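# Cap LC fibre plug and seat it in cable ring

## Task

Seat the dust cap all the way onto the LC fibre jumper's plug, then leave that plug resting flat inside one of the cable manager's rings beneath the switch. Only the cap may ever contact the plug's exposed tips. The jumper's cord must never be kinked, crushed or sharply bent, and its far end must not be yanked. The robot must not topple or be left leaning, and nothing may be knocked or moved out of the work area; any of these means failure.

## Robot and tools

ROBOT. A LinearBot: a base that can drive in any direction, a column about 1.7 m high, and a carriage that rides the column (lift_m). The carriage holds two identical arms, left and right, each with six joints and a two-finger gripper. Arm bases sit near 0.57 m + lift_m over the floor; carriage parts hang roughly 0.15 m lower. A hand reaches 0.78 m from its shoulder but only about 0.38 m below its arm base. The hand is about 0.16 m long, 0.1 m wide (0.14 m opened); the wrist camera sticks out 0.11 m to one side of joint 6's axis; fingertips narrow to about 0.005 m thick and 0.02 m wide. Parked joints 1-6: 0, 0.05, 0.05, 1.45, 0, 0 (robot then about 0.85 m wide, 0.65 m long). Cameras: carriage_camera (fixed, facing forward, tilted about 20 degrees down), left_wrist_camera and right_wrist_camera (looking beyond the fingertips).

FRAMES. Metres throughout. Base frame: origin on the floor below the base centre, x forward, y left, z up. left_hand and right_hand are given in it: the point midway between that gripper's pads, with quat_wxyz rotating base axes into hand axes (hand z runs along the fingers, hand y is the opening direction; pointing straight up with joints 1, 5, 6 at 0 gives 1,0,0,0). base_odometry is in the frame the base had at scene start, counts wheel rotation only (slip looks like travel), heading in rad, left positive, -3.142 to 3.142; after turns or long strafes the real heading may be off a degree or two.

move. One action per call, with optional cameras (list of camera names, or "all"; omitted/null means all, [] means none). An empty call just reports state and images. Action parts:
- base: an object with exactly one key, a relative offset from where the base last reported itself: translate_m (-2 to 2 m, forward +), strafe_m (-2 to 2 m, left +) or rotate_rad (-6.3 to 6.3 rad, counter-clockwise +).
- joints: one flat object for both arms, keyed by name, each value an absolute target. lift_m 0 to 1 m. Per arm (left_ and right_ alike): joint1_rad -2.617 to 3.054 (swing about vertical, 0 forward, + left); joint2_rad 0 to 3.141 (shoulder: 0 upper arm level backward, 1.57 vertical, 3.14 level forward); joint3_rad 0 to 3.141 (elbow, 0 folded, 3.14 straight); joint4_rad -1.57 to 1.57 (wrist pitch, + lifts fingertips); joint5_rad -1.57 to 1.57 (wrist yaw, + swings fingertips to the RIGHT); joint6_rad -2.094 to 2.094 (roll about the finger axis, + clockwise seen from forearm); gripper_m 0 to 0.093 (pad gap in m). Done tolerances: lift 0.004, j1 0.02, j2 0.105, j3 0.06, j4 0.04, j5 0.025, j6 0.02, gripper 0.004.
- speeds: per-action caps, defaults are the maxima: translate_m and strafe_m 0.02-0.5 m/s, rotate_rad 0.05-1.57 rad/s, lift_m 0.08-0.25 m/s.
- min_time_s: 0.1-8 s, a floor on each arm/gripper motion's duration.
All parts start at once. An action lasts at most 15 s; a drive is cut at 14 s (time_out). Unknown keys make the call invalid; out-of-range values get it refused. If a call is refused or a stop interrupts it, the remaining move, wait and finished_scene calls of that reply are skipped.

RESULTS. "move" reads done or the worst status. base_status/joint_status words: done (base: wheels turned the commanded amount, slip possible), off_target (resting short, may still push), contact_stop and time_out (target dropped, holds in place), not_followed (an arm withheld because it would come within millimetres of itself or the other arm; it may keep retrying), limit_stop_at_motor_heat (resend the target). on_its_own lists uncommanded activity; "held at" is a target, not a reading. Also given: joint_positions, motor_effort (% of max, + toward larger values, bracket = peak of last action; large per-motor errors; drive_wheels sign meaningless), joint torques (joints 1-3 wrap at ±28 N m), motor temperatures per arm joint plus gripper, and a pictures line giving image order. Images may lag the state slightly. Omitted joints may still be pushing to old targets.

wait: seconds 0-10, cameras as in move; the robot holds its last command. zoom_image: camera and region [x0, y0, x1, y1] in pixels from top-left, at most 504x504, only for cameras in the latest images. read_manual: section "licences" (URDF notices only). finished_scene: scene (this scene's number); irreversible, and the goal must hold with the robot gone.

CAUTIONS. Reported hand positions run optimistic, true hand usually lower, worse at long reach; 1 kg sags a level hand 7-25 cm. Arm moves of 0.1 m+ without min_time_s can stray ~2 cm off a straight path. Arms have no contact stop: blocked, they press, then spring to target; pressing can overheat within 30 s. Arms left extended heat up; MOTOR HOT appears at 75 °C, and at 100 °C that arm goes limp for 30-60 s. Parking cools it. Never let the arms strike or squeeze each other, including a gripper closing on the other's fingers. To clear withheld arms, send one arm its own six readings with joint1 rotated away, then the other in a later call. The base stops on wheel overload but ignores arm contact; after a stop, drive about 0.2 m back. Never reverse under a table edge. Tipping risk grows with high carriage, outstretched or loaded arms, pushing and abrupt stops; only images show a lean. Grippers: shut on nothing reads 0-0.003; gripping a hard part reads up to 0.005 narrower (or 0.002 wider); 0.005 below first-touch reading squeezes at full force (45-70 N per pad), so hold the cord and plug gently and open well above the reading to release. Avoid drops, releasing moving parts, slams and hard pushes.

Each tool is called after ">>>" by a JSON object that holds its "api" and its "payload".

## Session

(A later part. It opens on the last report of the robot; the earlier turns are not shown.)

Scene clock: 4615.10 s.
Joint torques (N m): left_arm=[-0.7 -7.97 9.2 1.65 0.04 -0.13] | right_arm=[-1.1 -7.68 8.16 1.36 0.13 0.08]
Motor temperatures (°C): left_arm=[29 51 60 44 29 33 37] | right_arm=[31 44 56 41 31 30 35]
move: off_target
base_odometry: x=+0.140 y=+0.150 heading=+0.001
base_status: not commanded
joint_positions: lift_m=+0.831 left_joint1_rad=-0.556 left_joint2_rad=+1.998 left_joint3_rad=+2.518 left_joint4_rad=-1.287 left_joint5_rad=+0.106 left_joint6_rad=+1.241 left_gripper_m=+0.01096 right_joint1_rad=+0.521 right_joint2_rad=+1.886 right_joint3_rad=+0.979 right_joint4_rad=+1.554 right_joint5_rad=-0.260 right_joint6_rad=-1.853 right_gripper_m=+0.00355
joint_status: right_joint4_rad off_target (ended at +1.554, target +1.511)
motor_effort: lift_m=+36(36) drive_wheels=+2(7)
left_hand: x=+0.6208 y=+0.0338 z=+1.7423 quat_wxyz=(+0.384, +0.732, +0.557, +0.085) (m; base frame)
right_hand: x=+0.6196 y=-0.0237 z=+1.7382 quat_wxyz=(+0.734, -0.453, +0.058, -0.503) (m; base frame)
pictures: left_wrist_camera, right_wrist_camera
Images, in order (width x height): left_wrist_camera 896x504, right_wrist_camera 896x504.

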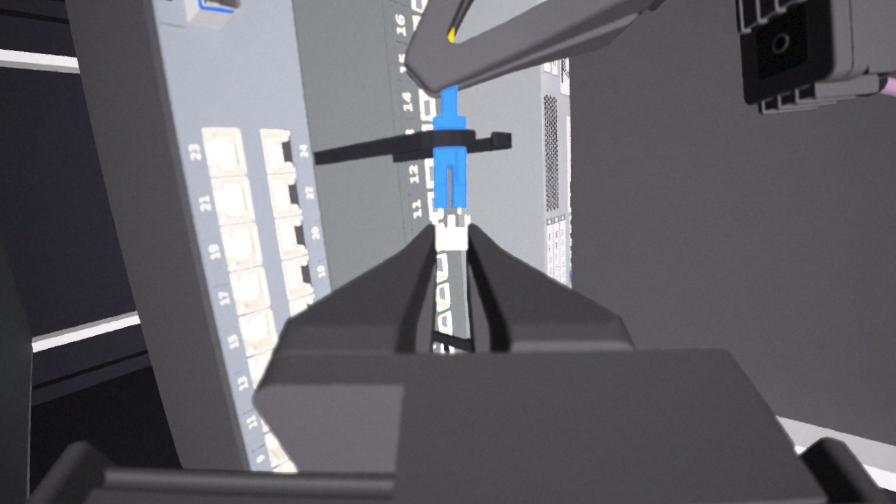

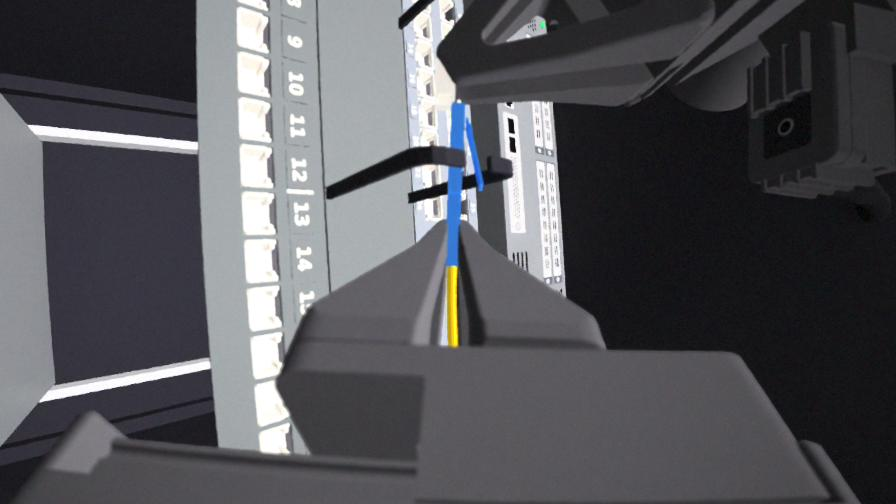

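>>> {"api": "zoom_image", "payload": {"camera": "right_wrist_camera", "region": [310, 80, 550, 280]}}

>>> {"api": "zoom_image", "payload": {"camera": "left_wrist_camera", "region": [300, 60, 540, 240]}}

Scaled by 2.100 from the camera's 896x504 image, which has a finer 1280x720 frame.

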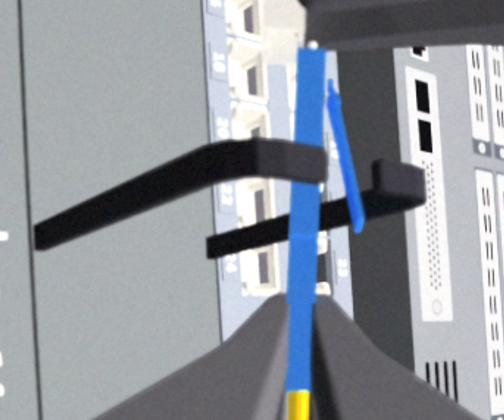

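Scaled by 2.100 from the camera's 896x504 image, which has a finer 1280x720 frame.

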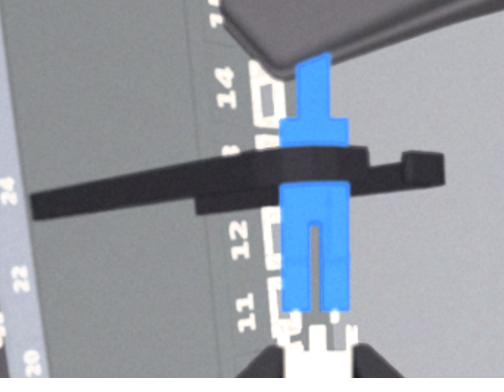

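>>> {"api": "move", "payload": {"joints": {"right_joint1_rad": 0.5086, "right_joint2_rad": 1.9144, "right_joint4_rad": 1.539, "left_joint1_rad": -0.5665}, "min_time_s": 2.0, "cameras": ["left_wrist_camera", "right_wrist_camera"]}}

>>> {"api": "zoom_image", "payload": {"camera": "left_wrist_camera", "region": [420, 180, 484, 260]}}

>>> {"api": "zoom_image", "payload": {"camera": "right_wrist_camera", "region": [426, 60, 506, 124]}}

Scene clock: 4851.37 s.
Joint torques (N m): left_arm=[-0.64 -7.91 9.18 1.65 0.04 -0.13] | right_arm=[-1.29 -7.92 8.03 1.62 0.19 0.08]
Motor temperatures (°C): left_arm=[29 51 60 44 29 33 37] | right_arm=[31 44 53 39 31 30 36]
move: done
base_odometry: x=+0.140 y=+0.150 heading=+0.001
base_status: not commanded
joint_positions: lift_m=+0.831 left_joint1_rad=-0.558 left_joint2_rad=+1.998 left_joint3_rad=+2.518 left_joint4_rad=-1.287 left_joint5_rad=+0.105 left_joint6_rad=+1.241 left_gripper_m=+0.01096 right_joint1_rad=+0.521 right_joint2_rad=+1.895 right_joint3_rad=+0.980 right_joint4_rad=+1.560 right_joint5_rad=-0.263 right_joint6_rad=-1.853 right_gripper_m=+0.00340
joint_status: all done
motor_effort: lift_m=+36(36) drive_wheels=+5(5)
left_hand: x=+0.6202 y=+0.0329 z=+1.7423 quat_wxyz=(+0.384, +0.732, +0.556, +0.085) (m; base frame)
right_hand: x=+0.6204 y=-0.0228 z=+1.7354 quat_wxyz=(+0.734, -0.454, +0.057, -0.502) (m; base frame)
pictures: left_wrist_camera, right_wrist_camera
Images, in order (width x height): left_wrist_camera 896x504, right_wrist_camera 896x504.

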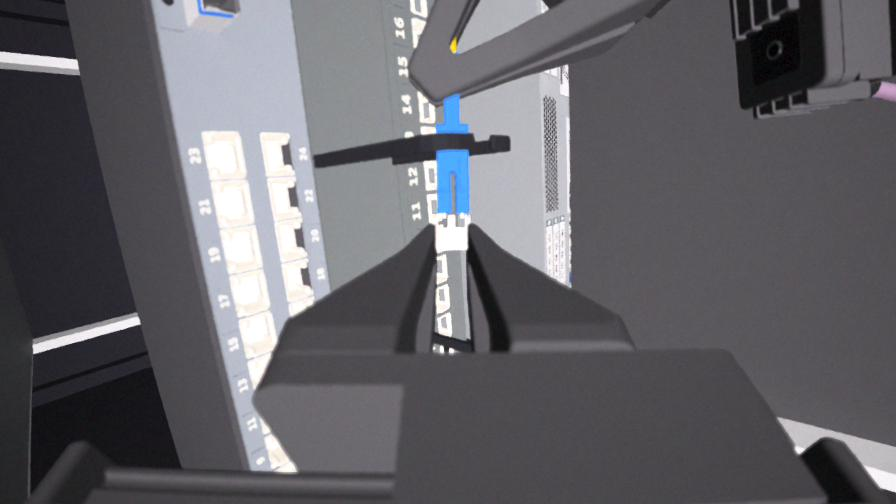

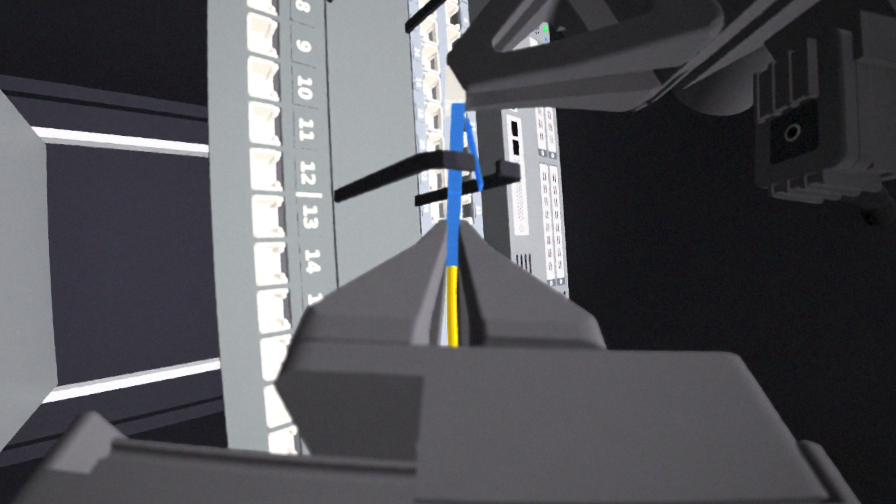

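Scaled by 6.300 from the camera's 896x504 image, which has a finer 1280x720 frame.

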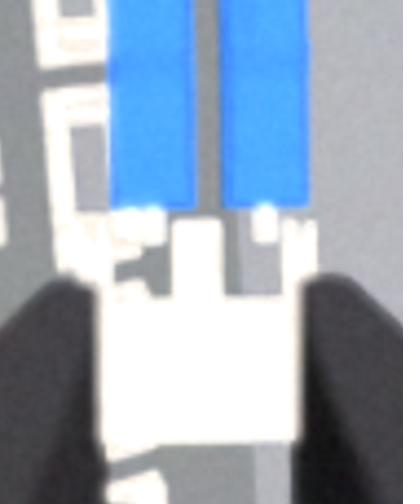

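Scaled by 6.300 from the camera's 896x504 image, which has a finer 1280x720 frame.

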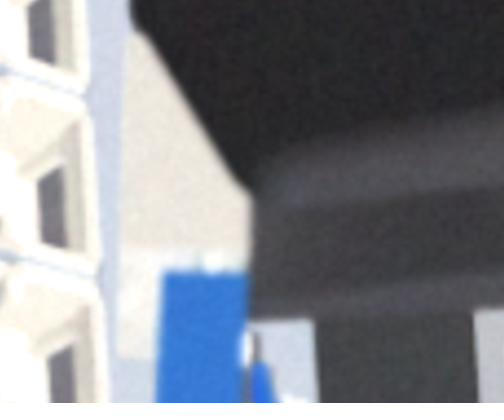

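>>> {"api": "move", "payload": {"joints": {"left_gripper_m": 0.007}, "min_time_s": 1.0, "cameras": []}}

>>> {"api": "move", "payload": {"joints": {"left_joint1_rad": -0.5700}, "min_time_s": 1.5, "cameras": ["left_wrist_camera", "right_wrist_camera"]}}

>>> {"api": "zoom_image", "payload": {"camera": "left_wrist_camera", "region": [420, 180, 484, 260]}}

>>> {"api": "zoom_image", "payload": {"camera": "right_wrist_camera", "region": [426, 60, 506, 124]}}

Scene clock: 4911.50 s.
Joint torques (N m): left_arm=[-0.62 -7.94 9.2 1.65 0.04 -0.13] | right_arm=[-1.31 -7.92 8.06 1.65 0.19 0.09]
Motor temperatures (°C): left_arm=[29 52 60 44 29 33 37] | right_arm=[31 44 53 40 31 30 36]
move: done
base_odometry: x=+0.140 y=+0.150 heading=+0.001
base_status: not commanded
joint_positions: lift_m=+0.831 left_joint1_rad=-0.558 left_joint2_rad=+1.998 left_joint3_rad=+2.518 left_joint4_rad=-1.287 left_joint5_rad=+0.105 left_joint6_rad=+1.241 left_gripper_m=+0.01096 right_joint1_rad=+0.521 right_joint2_rad=+1.895 right_joint3_rad=+0.980 right_joint4_rad=+1.558 right_joint5_rad=-0.264 right_joint6_rad=-1.853 right_gripper_m=+0.00333
joint_status: all done
motor_effort: lift_m=+36(36) drive_wheels=+2(5)
left_hand: x=+0.6202 y=+0.0329 z=+1.7423 quat_wxyz=(+0.384, +0.732, +0.556, +0.085) (m; base frame)
right_hand: x=+0.6206 y=-0.0225 z=+1.7350 quat_wxyz=(+0.733, -0.455, +0.057, -0.501) (m; base frame)
pictures: none
No camera images: "cameras" was empty.

Scene clock: 4913.30 s.
Joint torques (N m): left_arm=[-0.64 -7.99 9.17 1.66 0.04 -0.14] | right_arm=[-1.28 -7.97 8.05 1.63 0.2 0.07]
Motor temperatures (°C): left_arm=[29 52 60 44 29 33 37] | right_arm=[31 44 53 40 31 30 36]
move: done
base_odometry: x=+0.140 y=+0.150 heading=+0.001
base_status: not commanded
joint_positions: lift_m=+0.831 left_joint1_rad=-0.561 left_joint2_rad=+1.998 left_joint3_rad=+2.518 left_joint4_rad=-1.287 left_joint5_rad=+0.105 left_joint6_rad=+1.241 left_gripper_m=+0.01096 right_joint1_rad=+0.521 right_joint2_rad=+1.895 right_joint3_rad=+0.980 right_joint4_rad=+1.557 right_joint5_rad=-0.264 right_joint6_rad=-1.853 right_gripper_m=+0.00355
joint_status: all done
motor_effort: lift_m=+36(36) drive_wheels=+3(7)
left_hand: x=+0.6192 y=+0.0316 z=+1.7423 quat_wxyz=(+0.384, +0.733, +0.555, +0.084) (m; base frame)
right_hand: x=+0.6207 y=-0.0225 z=+1.7349 quat_wxyz=(+0.733, -0.456, +0.057, -0.501) (m; base frame)
pictures: left_wrist_camera, right_wrist_camera
Images, in order (width x height): left_wrist_camera 896x504, right_wrist_camera 896x504.

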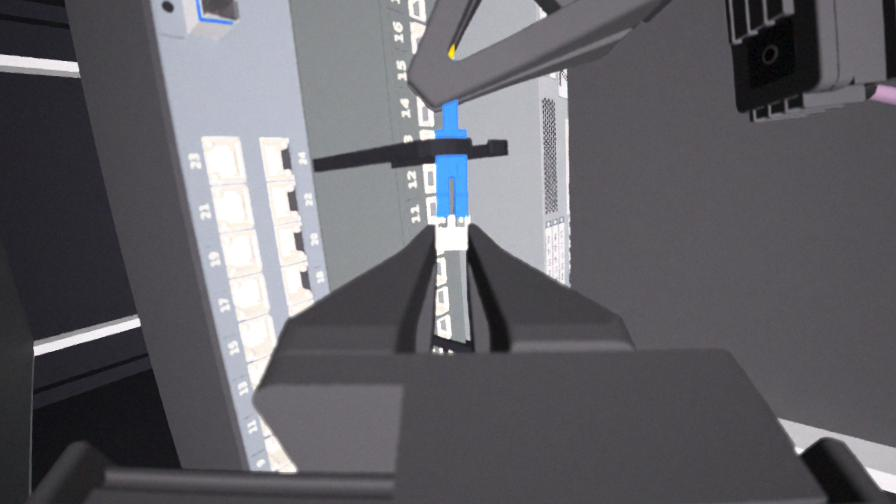

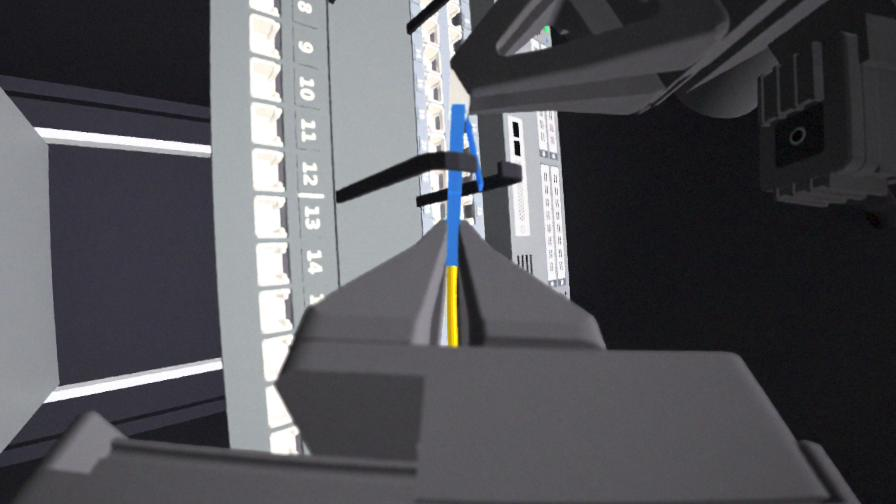

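Scaled by 6.300 from the camera's 896x504 image, which has a finer 1280x720 frame.

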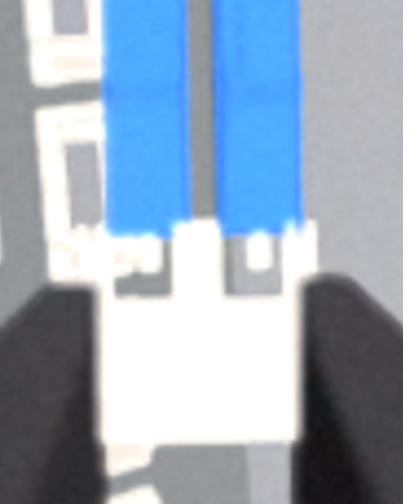

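Scaled by 6.300 from the camera's 896x504 image, which has a finer 1280x720 frame.

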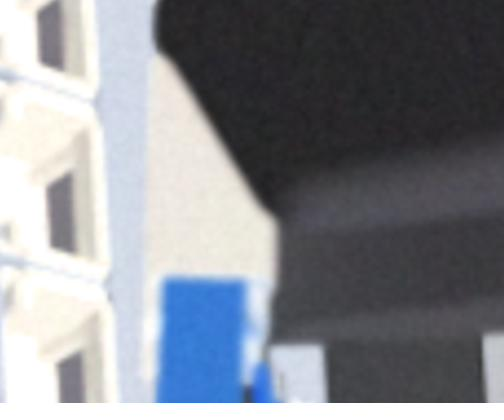

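>>> {"api": "zoom_image", "payload": {"camera": "left_wrist_camera", "region": [432, 196, 472, 236]}}

>>> {"api": "zoom_image", "payload": {"camera": "right_wrist_camera", "region": [440, 84, 480, 124]}}

Scaled by 12.600 from the camera's 896x504 image, which has a finer 1280x720 frame.

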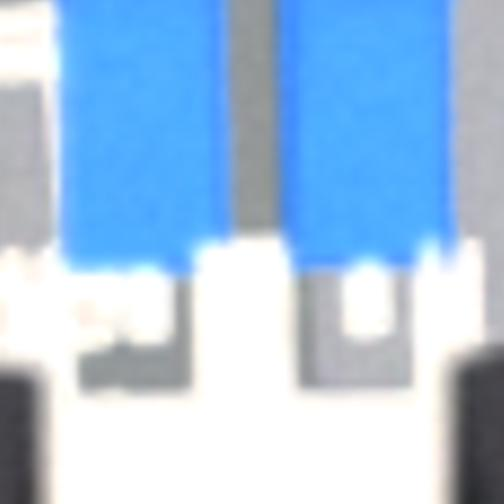

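Scaled by 12.600 from the camera's 896x504 image, which has a finer 1280x720 frame.

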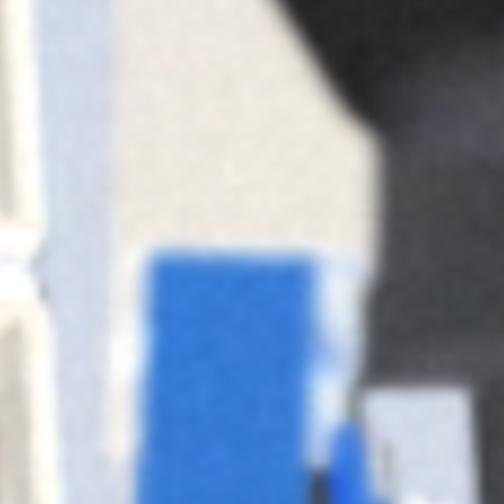

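>>> {"api": "move", "payload": {"joints": {"left_joint1_rad": -0.575, "left_joint2_rad": 2.0192, "left_joint3_rad": 2.5593, "left_joint4_rad": -1.2952, "left_joint5_rad": 0.0914, "left_joint6_rad": 1.2275}, "min_time_s": 2.0, "cameras": ["left_wrist_camera", "right_wrist_camera"]}}

>>> {"api": "zoom_image", "payload": {"camera": "left_wrist_camera", "region": [420, 180, 484, 260]}}

>>> {"api": "zoom_image", "payload": {"camera": "right_wrist_camera", "region": [426, 60, 506, 124]}}

Scene clock: 4989.97 s.
Joint torques (N m): left_arm=[-0.7 -7.51 9.18 1.67 0.06 -0.14] | right_arm=[-1.28 -7.94 8.03 1.66 0.2 0.08]
Motor temperatures (°C): left_arm=[29 52 60 44 29 33 37] | right_arm=[31 44 53 40 31 30 36]
move: done
base_odometry: x=+0.140 y=+0.150 heading=+0.001
base_status: not commanded
joint_positions: lift_m=+0.831 left_joint1_rad=-0.566 left_joint2_rad=+2.004 left_joint3_rad=+2.527 left_joint4_rad=-1.291 left_joint5_rad=+0.101 left_joint6_rad=+1.239 left_gripper_m=+0.01096 right_joint1_rad=+0.521 right_joint2_rad=+1.895 right_joint3_rad=+0.980 right_joint4_rad=+1.557 right_joint5_rad=-0.264 right_joint6_rad=-1.853 right_gripper_m=+0.00341
joint_status: all done
motor_effort: lift_m=+36(36) drive_wheels=+4(6)
left_hand: x=+0.6191 y=+0.0301 z=+1.7424 quat_wxyz=(+0.384, +0.733, +0.554, +0.085) (m; base frame)
right_hand: x=+0.6207 y=-0.0224 z=+1.7348 quat_wxyz=(+0.733, -0.456, +0.057, -0.501) (m; base frame)
pictures: left_wrist_camera, right_wrist_camera
Images, in order (width x height): left_wrist_camera 896x504, right_wrist_camera 896x504.

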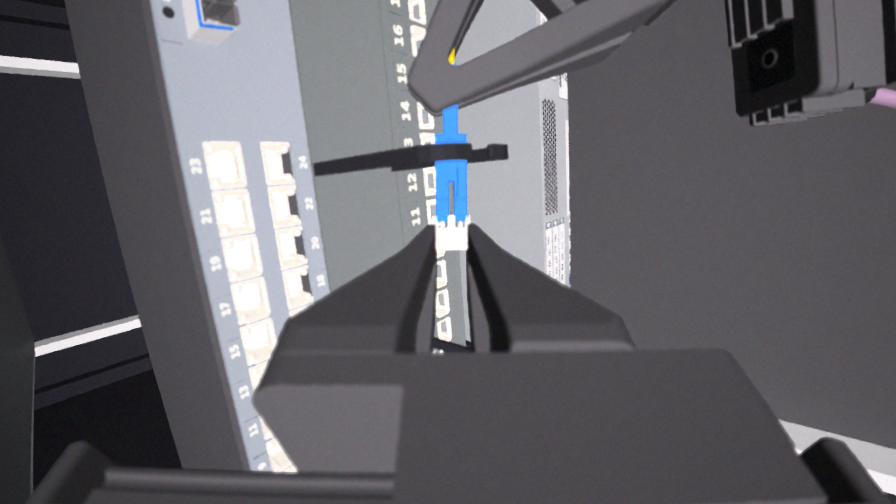

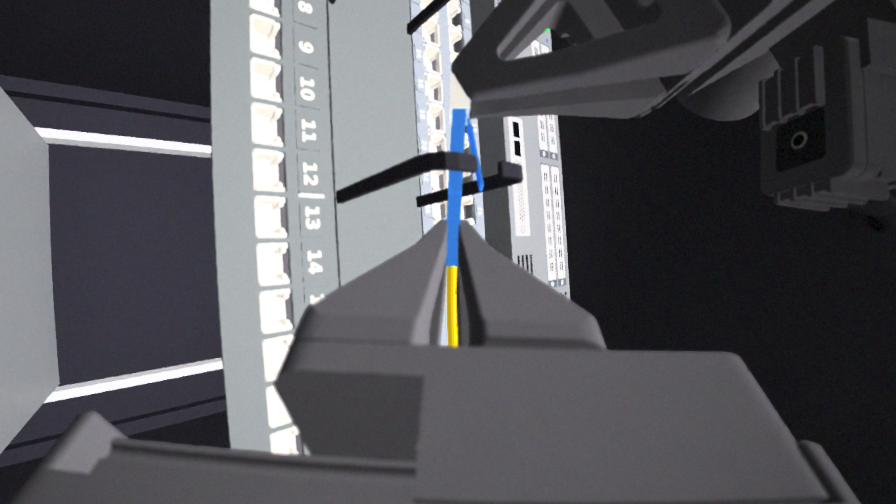

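Scaled by 6.300 from the camera's 896x504 image, which has a finer 1280x720 frame.

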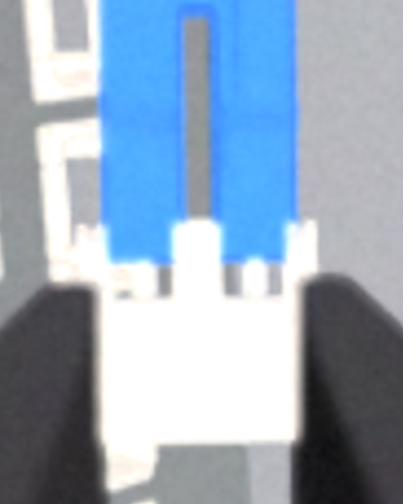

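Scaled by 6.300 from the camera's 896x504 image, which has a finer 1280x720 frame.

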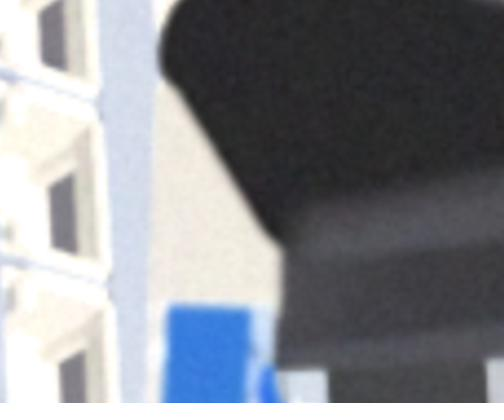

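>>> {"api": "move", "payload": {"joints": {"left_joint1_rad": -0.5797, "left_joint2_rad": 2.0269, "left_joint3_rad": 2.5717, "left_joint4_rad": -1.2995, "left_joint5_rad": 0.0880, "left_joint6_rad": 1.2242}, "min_time_s": 2.0, "cameras": ["left_wrist_camera", "right_wrist_camera"]}}

>>> {"api": "zoom_image", "payload": {"camera": "left_wrist_camera", "region": [420, 180, 484, 260]}}

>>> {"api": "zoom_image", "payload": {"camera": "right_wrist_camera", "region": [426, 60, 506, 124]}}

Scene clock: 5006.30 s.
Joint torques (N m): left_arm=[-0.83 -7.53 9.13 1.68 0.07 -0.14] | right_arm=[-1.28 -7.97 8.05 1.68 0.19 0.08]
Motor temperatures (°C): left_arm=[29 51 62 43 29 33 37] | right_arm=[31 44 53 40 31 30 36]
move: done
base_odometry: x=+0.140 y=+0.150 heading=+0.001
base_status: not commanded
joint_positions: lift_m=+0.831 left_joint1_rad=-0.569 left_joint2_rad=+2.011 left_joint3_rad=+2.540 left_joint4_rad=-1.296 left_joint5_rad=+0.097 left_joint6_rad=+1.236 left_gripper_m=+0.01096 right_joint1_rad=+0.521 right_joint2_rad=+1.895 right_joint3_rad=+0.980 right_joint4_rad=+1.557 right_joint5_rad=-0.264 right_joint6_rad=-1.853 right_gripper_m=+0.00333
joint_status: all done
motor_effort: lift_m=+36(36) drive_wheels=+1(7)
left_hand: x=+0.6195 y=+0.0290 z=+1.7425 quat_wxyz=(+0.384, +0.733, +0.555, +0.086) (m; base frame)
right_hand: x=+0.6207 y=-0.0224 z=+1.7348 quat_wxyz=(+0.733, -0.456, +0.057, -0.501) (m; base frame)
pictures: left_wrist_camera, right_wrist_camera
Images, in order (width x height): left_wrist_camera 896x504, right_wrist_camera 896x504.

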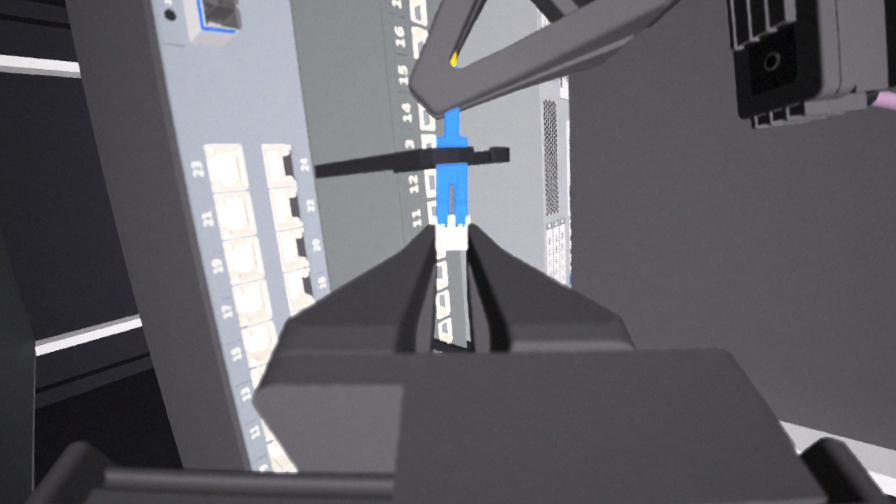

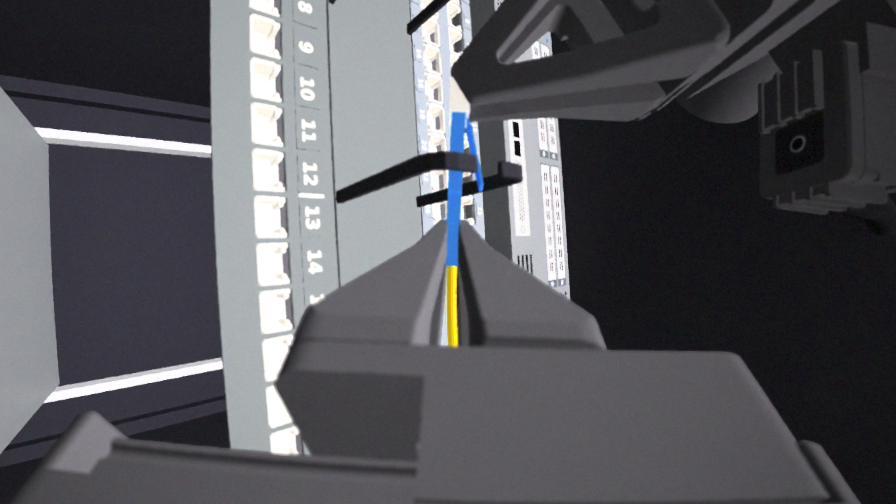

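Scaled by 6.300 from the camera's 896x504 image, which has a finer 1280x720 frame.

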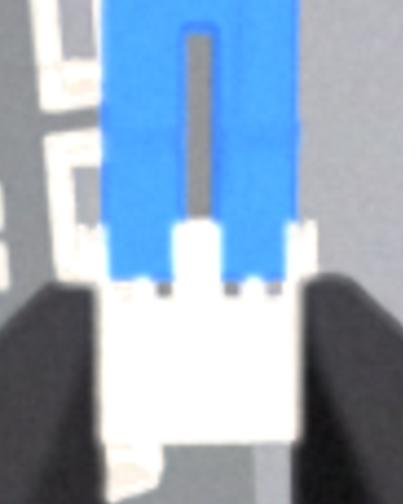

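Scaled by 6.300 from the camera's 896x504 image, which has a finer 1280x720 frame.

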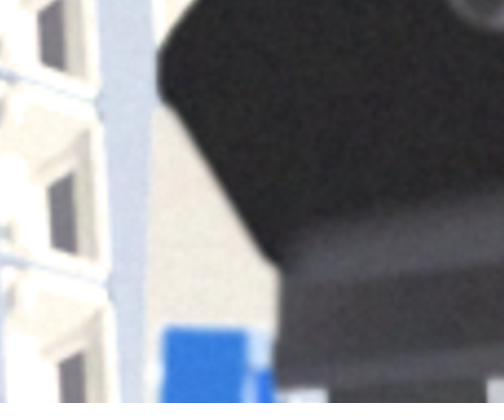

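>>> {"api": "move", "payload": {"joints": {"left_joint1_rad": -0.5840, "left_joint2_rad": 2.0347, "left_joint3_rad": 2.5810, "left_joint4_rad": -1.3027, "left_joint5_rad": 0.0854, "left_joint6_rad": 1.2217}, "min_time_s": 2.0, "cameras": ["left_wrist_camera", "right_wrist_camera"]}}

>>> {"api": "zoom_image", "payload": {"camera": "left_wrist_camera", "region": [420, 180, 484, 260]}}

>>> {"api": "zoom_image", "payload": {"camera": "right_wrist_camera", "region": [426, 60, 506, 124]}}

Scene clock: 5021.03 s.
Joint torques (N m): left_arm=[-0.99 -7.45 9.03 1.7 0.1 -0.14] | right_arm=[-1.26 -7.92 8.05 1.69 0.2 0.08]
Motor temperatures (°C): left_arm=[29 53 62 43 29 33 37] | right_arm=[31 44 53 40 31 30 36]
move: done
base_odometry: x=+0.140 y=+0.150 heading=+0.001
base_status: not commanded
joint_positions: lift_m=+0.831 left_joint1_rad=-0.571 left_joint2_rad=+2.017 left_joint3_rad=+2.550 left_joint4_rad=-1.301 left_joint5_rad=+0.090 left_joint6_rad=+1.233 left_gripper_m=+0.01096 right_joint1_rad=+0.521 right_joint2_rad=+1.895 right_joint3_rad=+0.980 right_joint4_rad=+1.557 right_joint5_rad=-0.264 right_joint6_rad=-1.853 right_gripper_m=+0.00355
joint_status: all done
motor_effort: lift_m=+36(36) drive_wheels=+0(8)
left_hand: x=+0.6201 y=+0.0287 z=+1.7422 quat_wxyz=(+0.382, +0.732, +0.556, +0.088) (m; base frame)
right_hand: x=+0.6207 y=-0.0224 z=+1.7348 quat_wxyz=(+0.733, -0.456, +0.057, -0.501) (m; base frame)
pictures: left_wrist_camera, right_wrist_camera
Images, in order (width x height): left_wrist_camera 896x504, right_wrist_camera 896x504.

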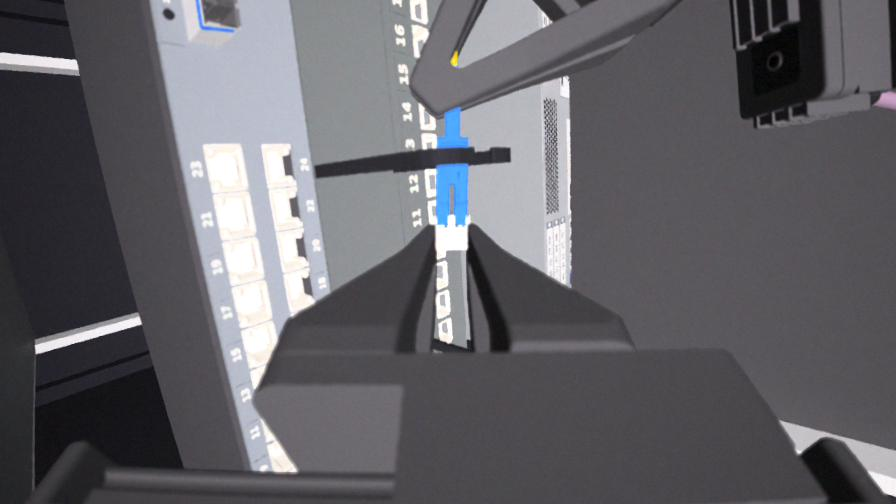

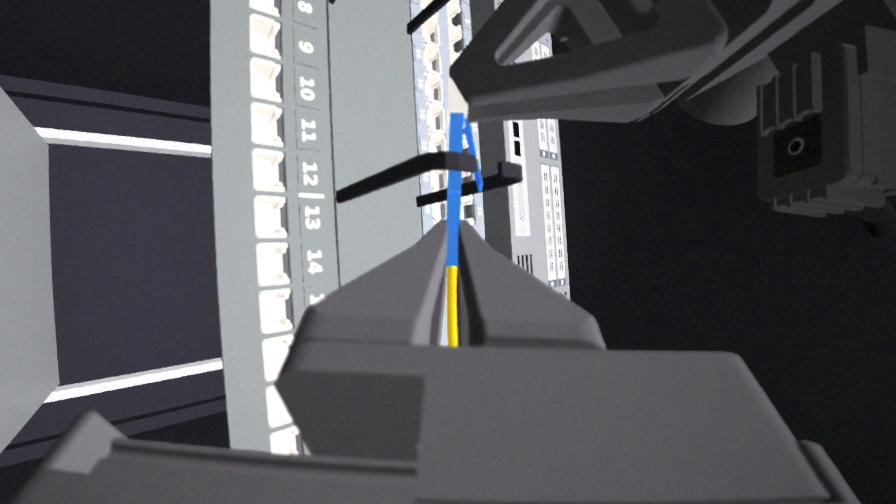

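Scaled by 6.300 from the camera's 896x504 image, which has a finer 1280x720 frame.

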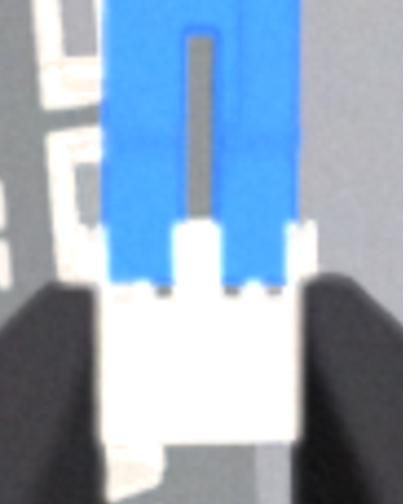

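Scaled by 6.300 from the camera's 896x504 image, which has a finer 1280x720 frame.

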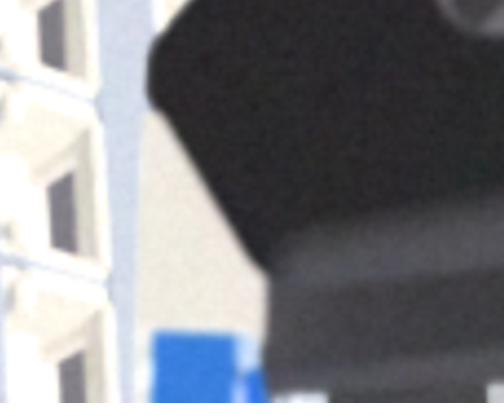

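>>> {"api": "zoom_image", "payload": {"camera": "right_wrist_camera", "region": [426, 76, 486, 136]}}

>>> {"api": "zoom_image", "payload": {"camera": "right_wrist_camera", "region": [416, 96, 516, 276]}}

Scaled by 8.400 from the camera's 896x504 image, which has a finer 1280x720 frame.

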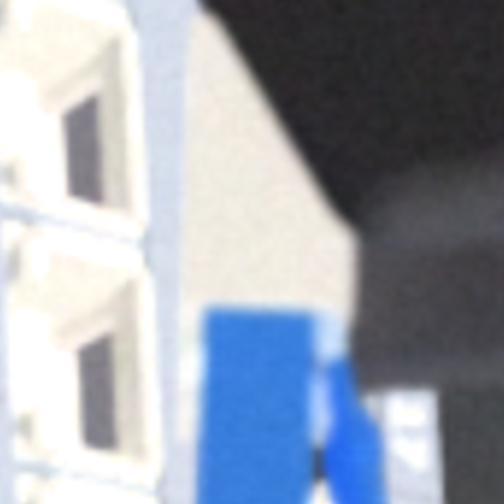

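Scaled by 2.800 from the camera's 896x504 image, which has a finer 1280x720 frame.

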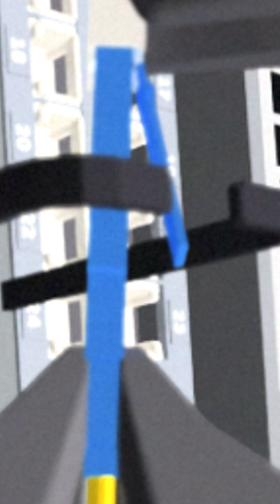

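>>> {"api": "move", "payload": {"joints": {"left_joint1_rad": -0.5910, "left_joint2_rad": 2.0377, "left_joint3_rad": 2.5810, "left_joint4_rad": -1.3027, "left_joint5_rad": 0.0900, "left_joint6_rad": 1.2217}, "min_time_s": 2.0, "cameras": ["left_wrist_camera", "right_wrist_camera"]}}

>>> {"api": "zoom_image", "payload": {"camera": "left_wrist_camera", "region": [420, 180, 484, 260]}}

>>> {"api": "zoom_image", "payload": {"camera": "right_wrist_camera", "region": [426, 76, 486, 136]}}

Scene clock: 5058.00 s.
Joint torques (N m): left_arm=[-1.28 -7.2 9.02 1.73 0.19 -0.14] | right_arm=[-1.26 -7.92 8.05 1.66 0.19 0.08]
Motor temperatures (°C): left_arm=[29 53 63 43 29 33 37] | right_arm=[31 44 52 40 31 30 36]
move: done
base_odometry: x=+0.140 y=+0.150 heading=+0.001
base_status: not commanded
joint_positions: lift_m=+0.831 left_joint1_rad=-0.575 left_joint2_rad=+2.017 left_joint3_rad=+2.550 left_joint4_rad=-1.305 left_joint5_rad=+0.084 left_joint6_rad=+1.232 left_gripper_m=+0.01096 right_joint1_rad=+0.521 right_joint2_rad=+1.895 right_joint3_rad=+0.980 right_joint4_rad=+1.557 right_joint5_rad=-0.264 right_joint6_rad=-1.853 right_gripper_m=+0.00344
joint_status: all done
motor_effort: lift_m=+36(36) drive_wheels=+4(6)
left_hand: x=+0.6189 y=+0.0282 z=+1.7414 quat_wxyz=(+0.380, +0.733, +0.557, +0.089) (m; base frame)
right_hand: x=+0.6207 y=-0.0224 z=+1.7348 quat_wxyz=(+0.733, -0.456, +0.057, -0.501) (m; base frame)
pictures: left_wrist_camera, right_wrist_camera
Images, in order (width x height): left_wrist_camera 896x504, right_wrist_camera 896x504.

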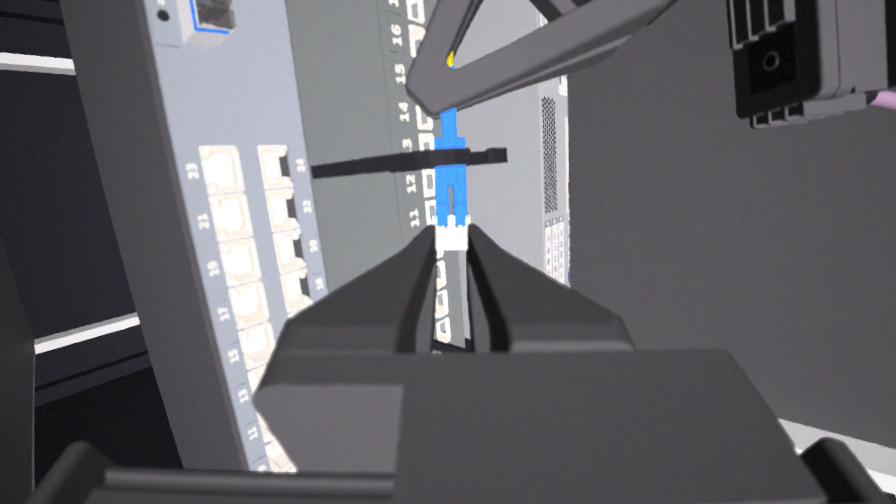

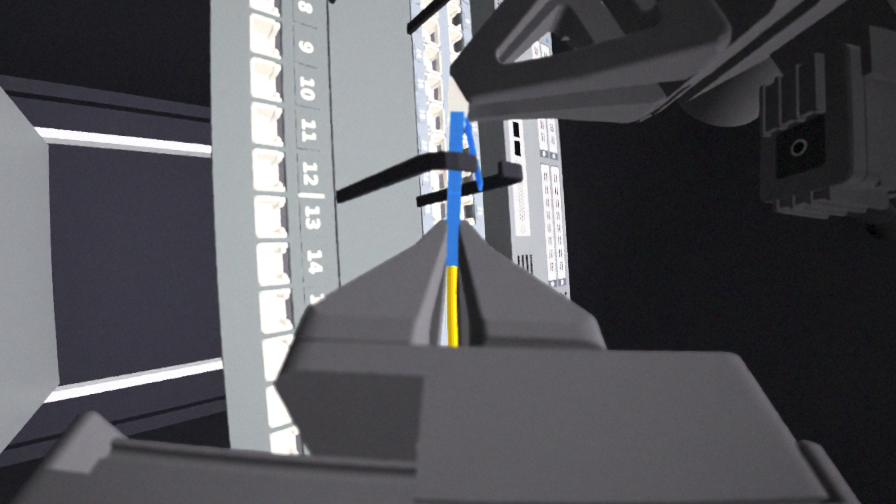

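Scaled by 6.300 from the camera's 896x504 image, which has a finer 1280x720 frame.

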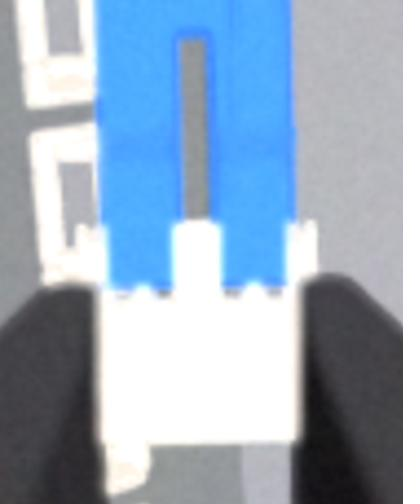

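Scaled by 8.400 from the camera's 896x504 image, which has a finer 1280x720 frame.

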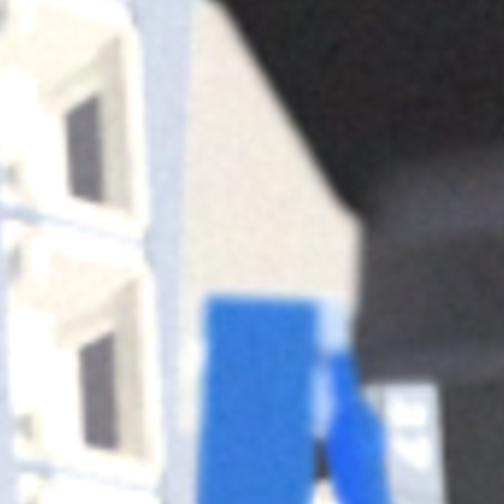

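>>> {"api": "move", "payload": {"joints": {"left_joint1_rad": -0.5940, "left_joint2_rad": 2.0442, "left_joint3_rad": 2.5890, "left_joint4_rad": -1.3027, "left_joint5_rad": 0.0960, "left_joint6_rad": 1.2217}, "min_time_s": 2.0, "cameras": ["left_wrist_camera", "right_wrist_camera"]}}

>>> {"api": "zoom_image", "payload": {"camera": "left_wrist_camera", "region": [420, 180, 484, 260]}}

>>> {"api": "zoom_image", "payload": {"camera": "right_wrist_camera", "region": [426, 76, 486, 136]}}

Scene clock: 5081.37 s.
Joint torques (N m): left_arm=[-1.46 -7.23 8.9 1.78 0.26 -0.13] | right_arm=[-1.22 -7.94 8.05 1.66 0.2 0.09]
Motor temperatures (°C): left_arm=[29 53 63 44 29 33 37] | right_arm=[31 44 52 41 31 30 36]
move: done
base_odometry: x=+0.140 y=+0.150 heading=+0.001
base_status: not commanded
joint_positions: lift_m=+0.831 left_joint1_rad=-0.575 left_joint2_rad=+2.024 left_joint3_rad=+2.559 left_joint4_rad=-1.309 left_joint5_rad=+0.082 left_joint6_rad=+1.232 left_gripper_m=+0.01096 right_joint1_rad=+0.521 right_joint2_rad=+1.895 right_joint3_rad=+0.980 right_joint4_rad=+1.557 right_joint5_rad=-0.264 right_joint6_rad=-1.853 right_gripper_m=+0.00344
joint_status: all done
motor_effort: lift_m=+36(36) drive_wheels=+3(7)
left_hand: x=+0.6197 y=+0.0280 z=+1.7409 quat_wxyz=(+0.379, +0.733, +0.557, +0.089) (m; base frame)
right_hand: x=+0.6208 y=-0.0226 z=+1.7348 quat_wxyz=(+0.733, -0.456, +0.057, -0.501) (m; base frame)
pictures: left_wrist_camera, right_wrist_camera
Images, in order (width x height): left_wrist_camera 896x504, right_wrist_camera 896x504.

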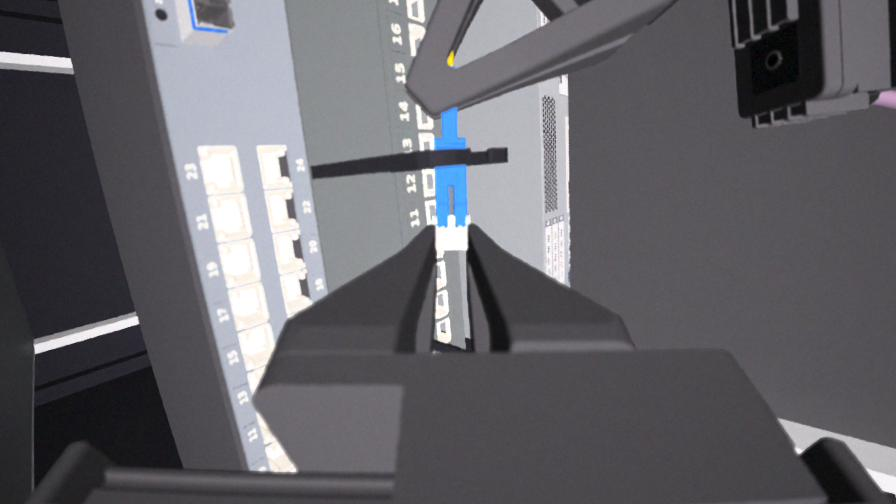

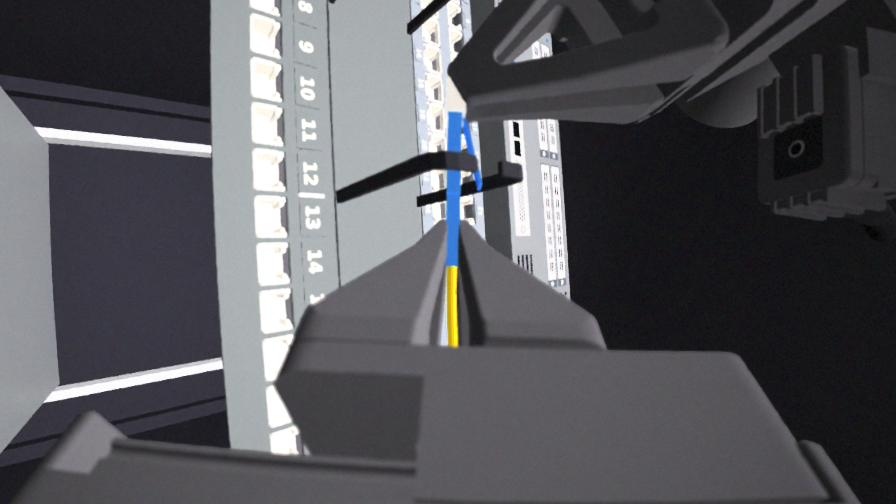

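Scaled by 6.300 from the camera's 896x504 image, which has a finer 1280x720 frame.

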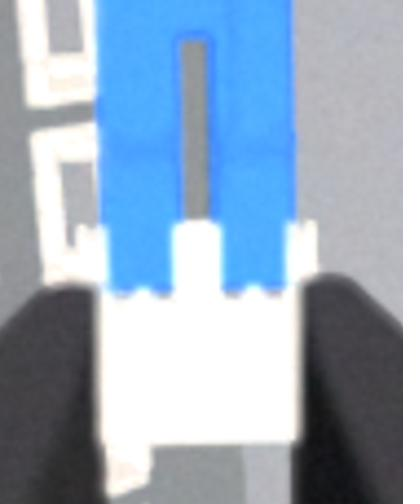

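Scaled by 8.400 from the camera's 896x504 image, which has a finer 1280x720 frame.

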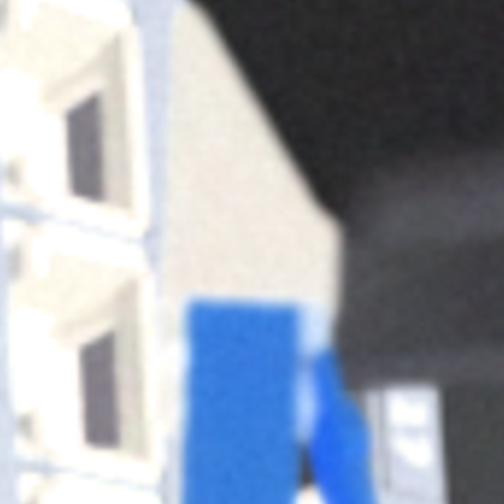

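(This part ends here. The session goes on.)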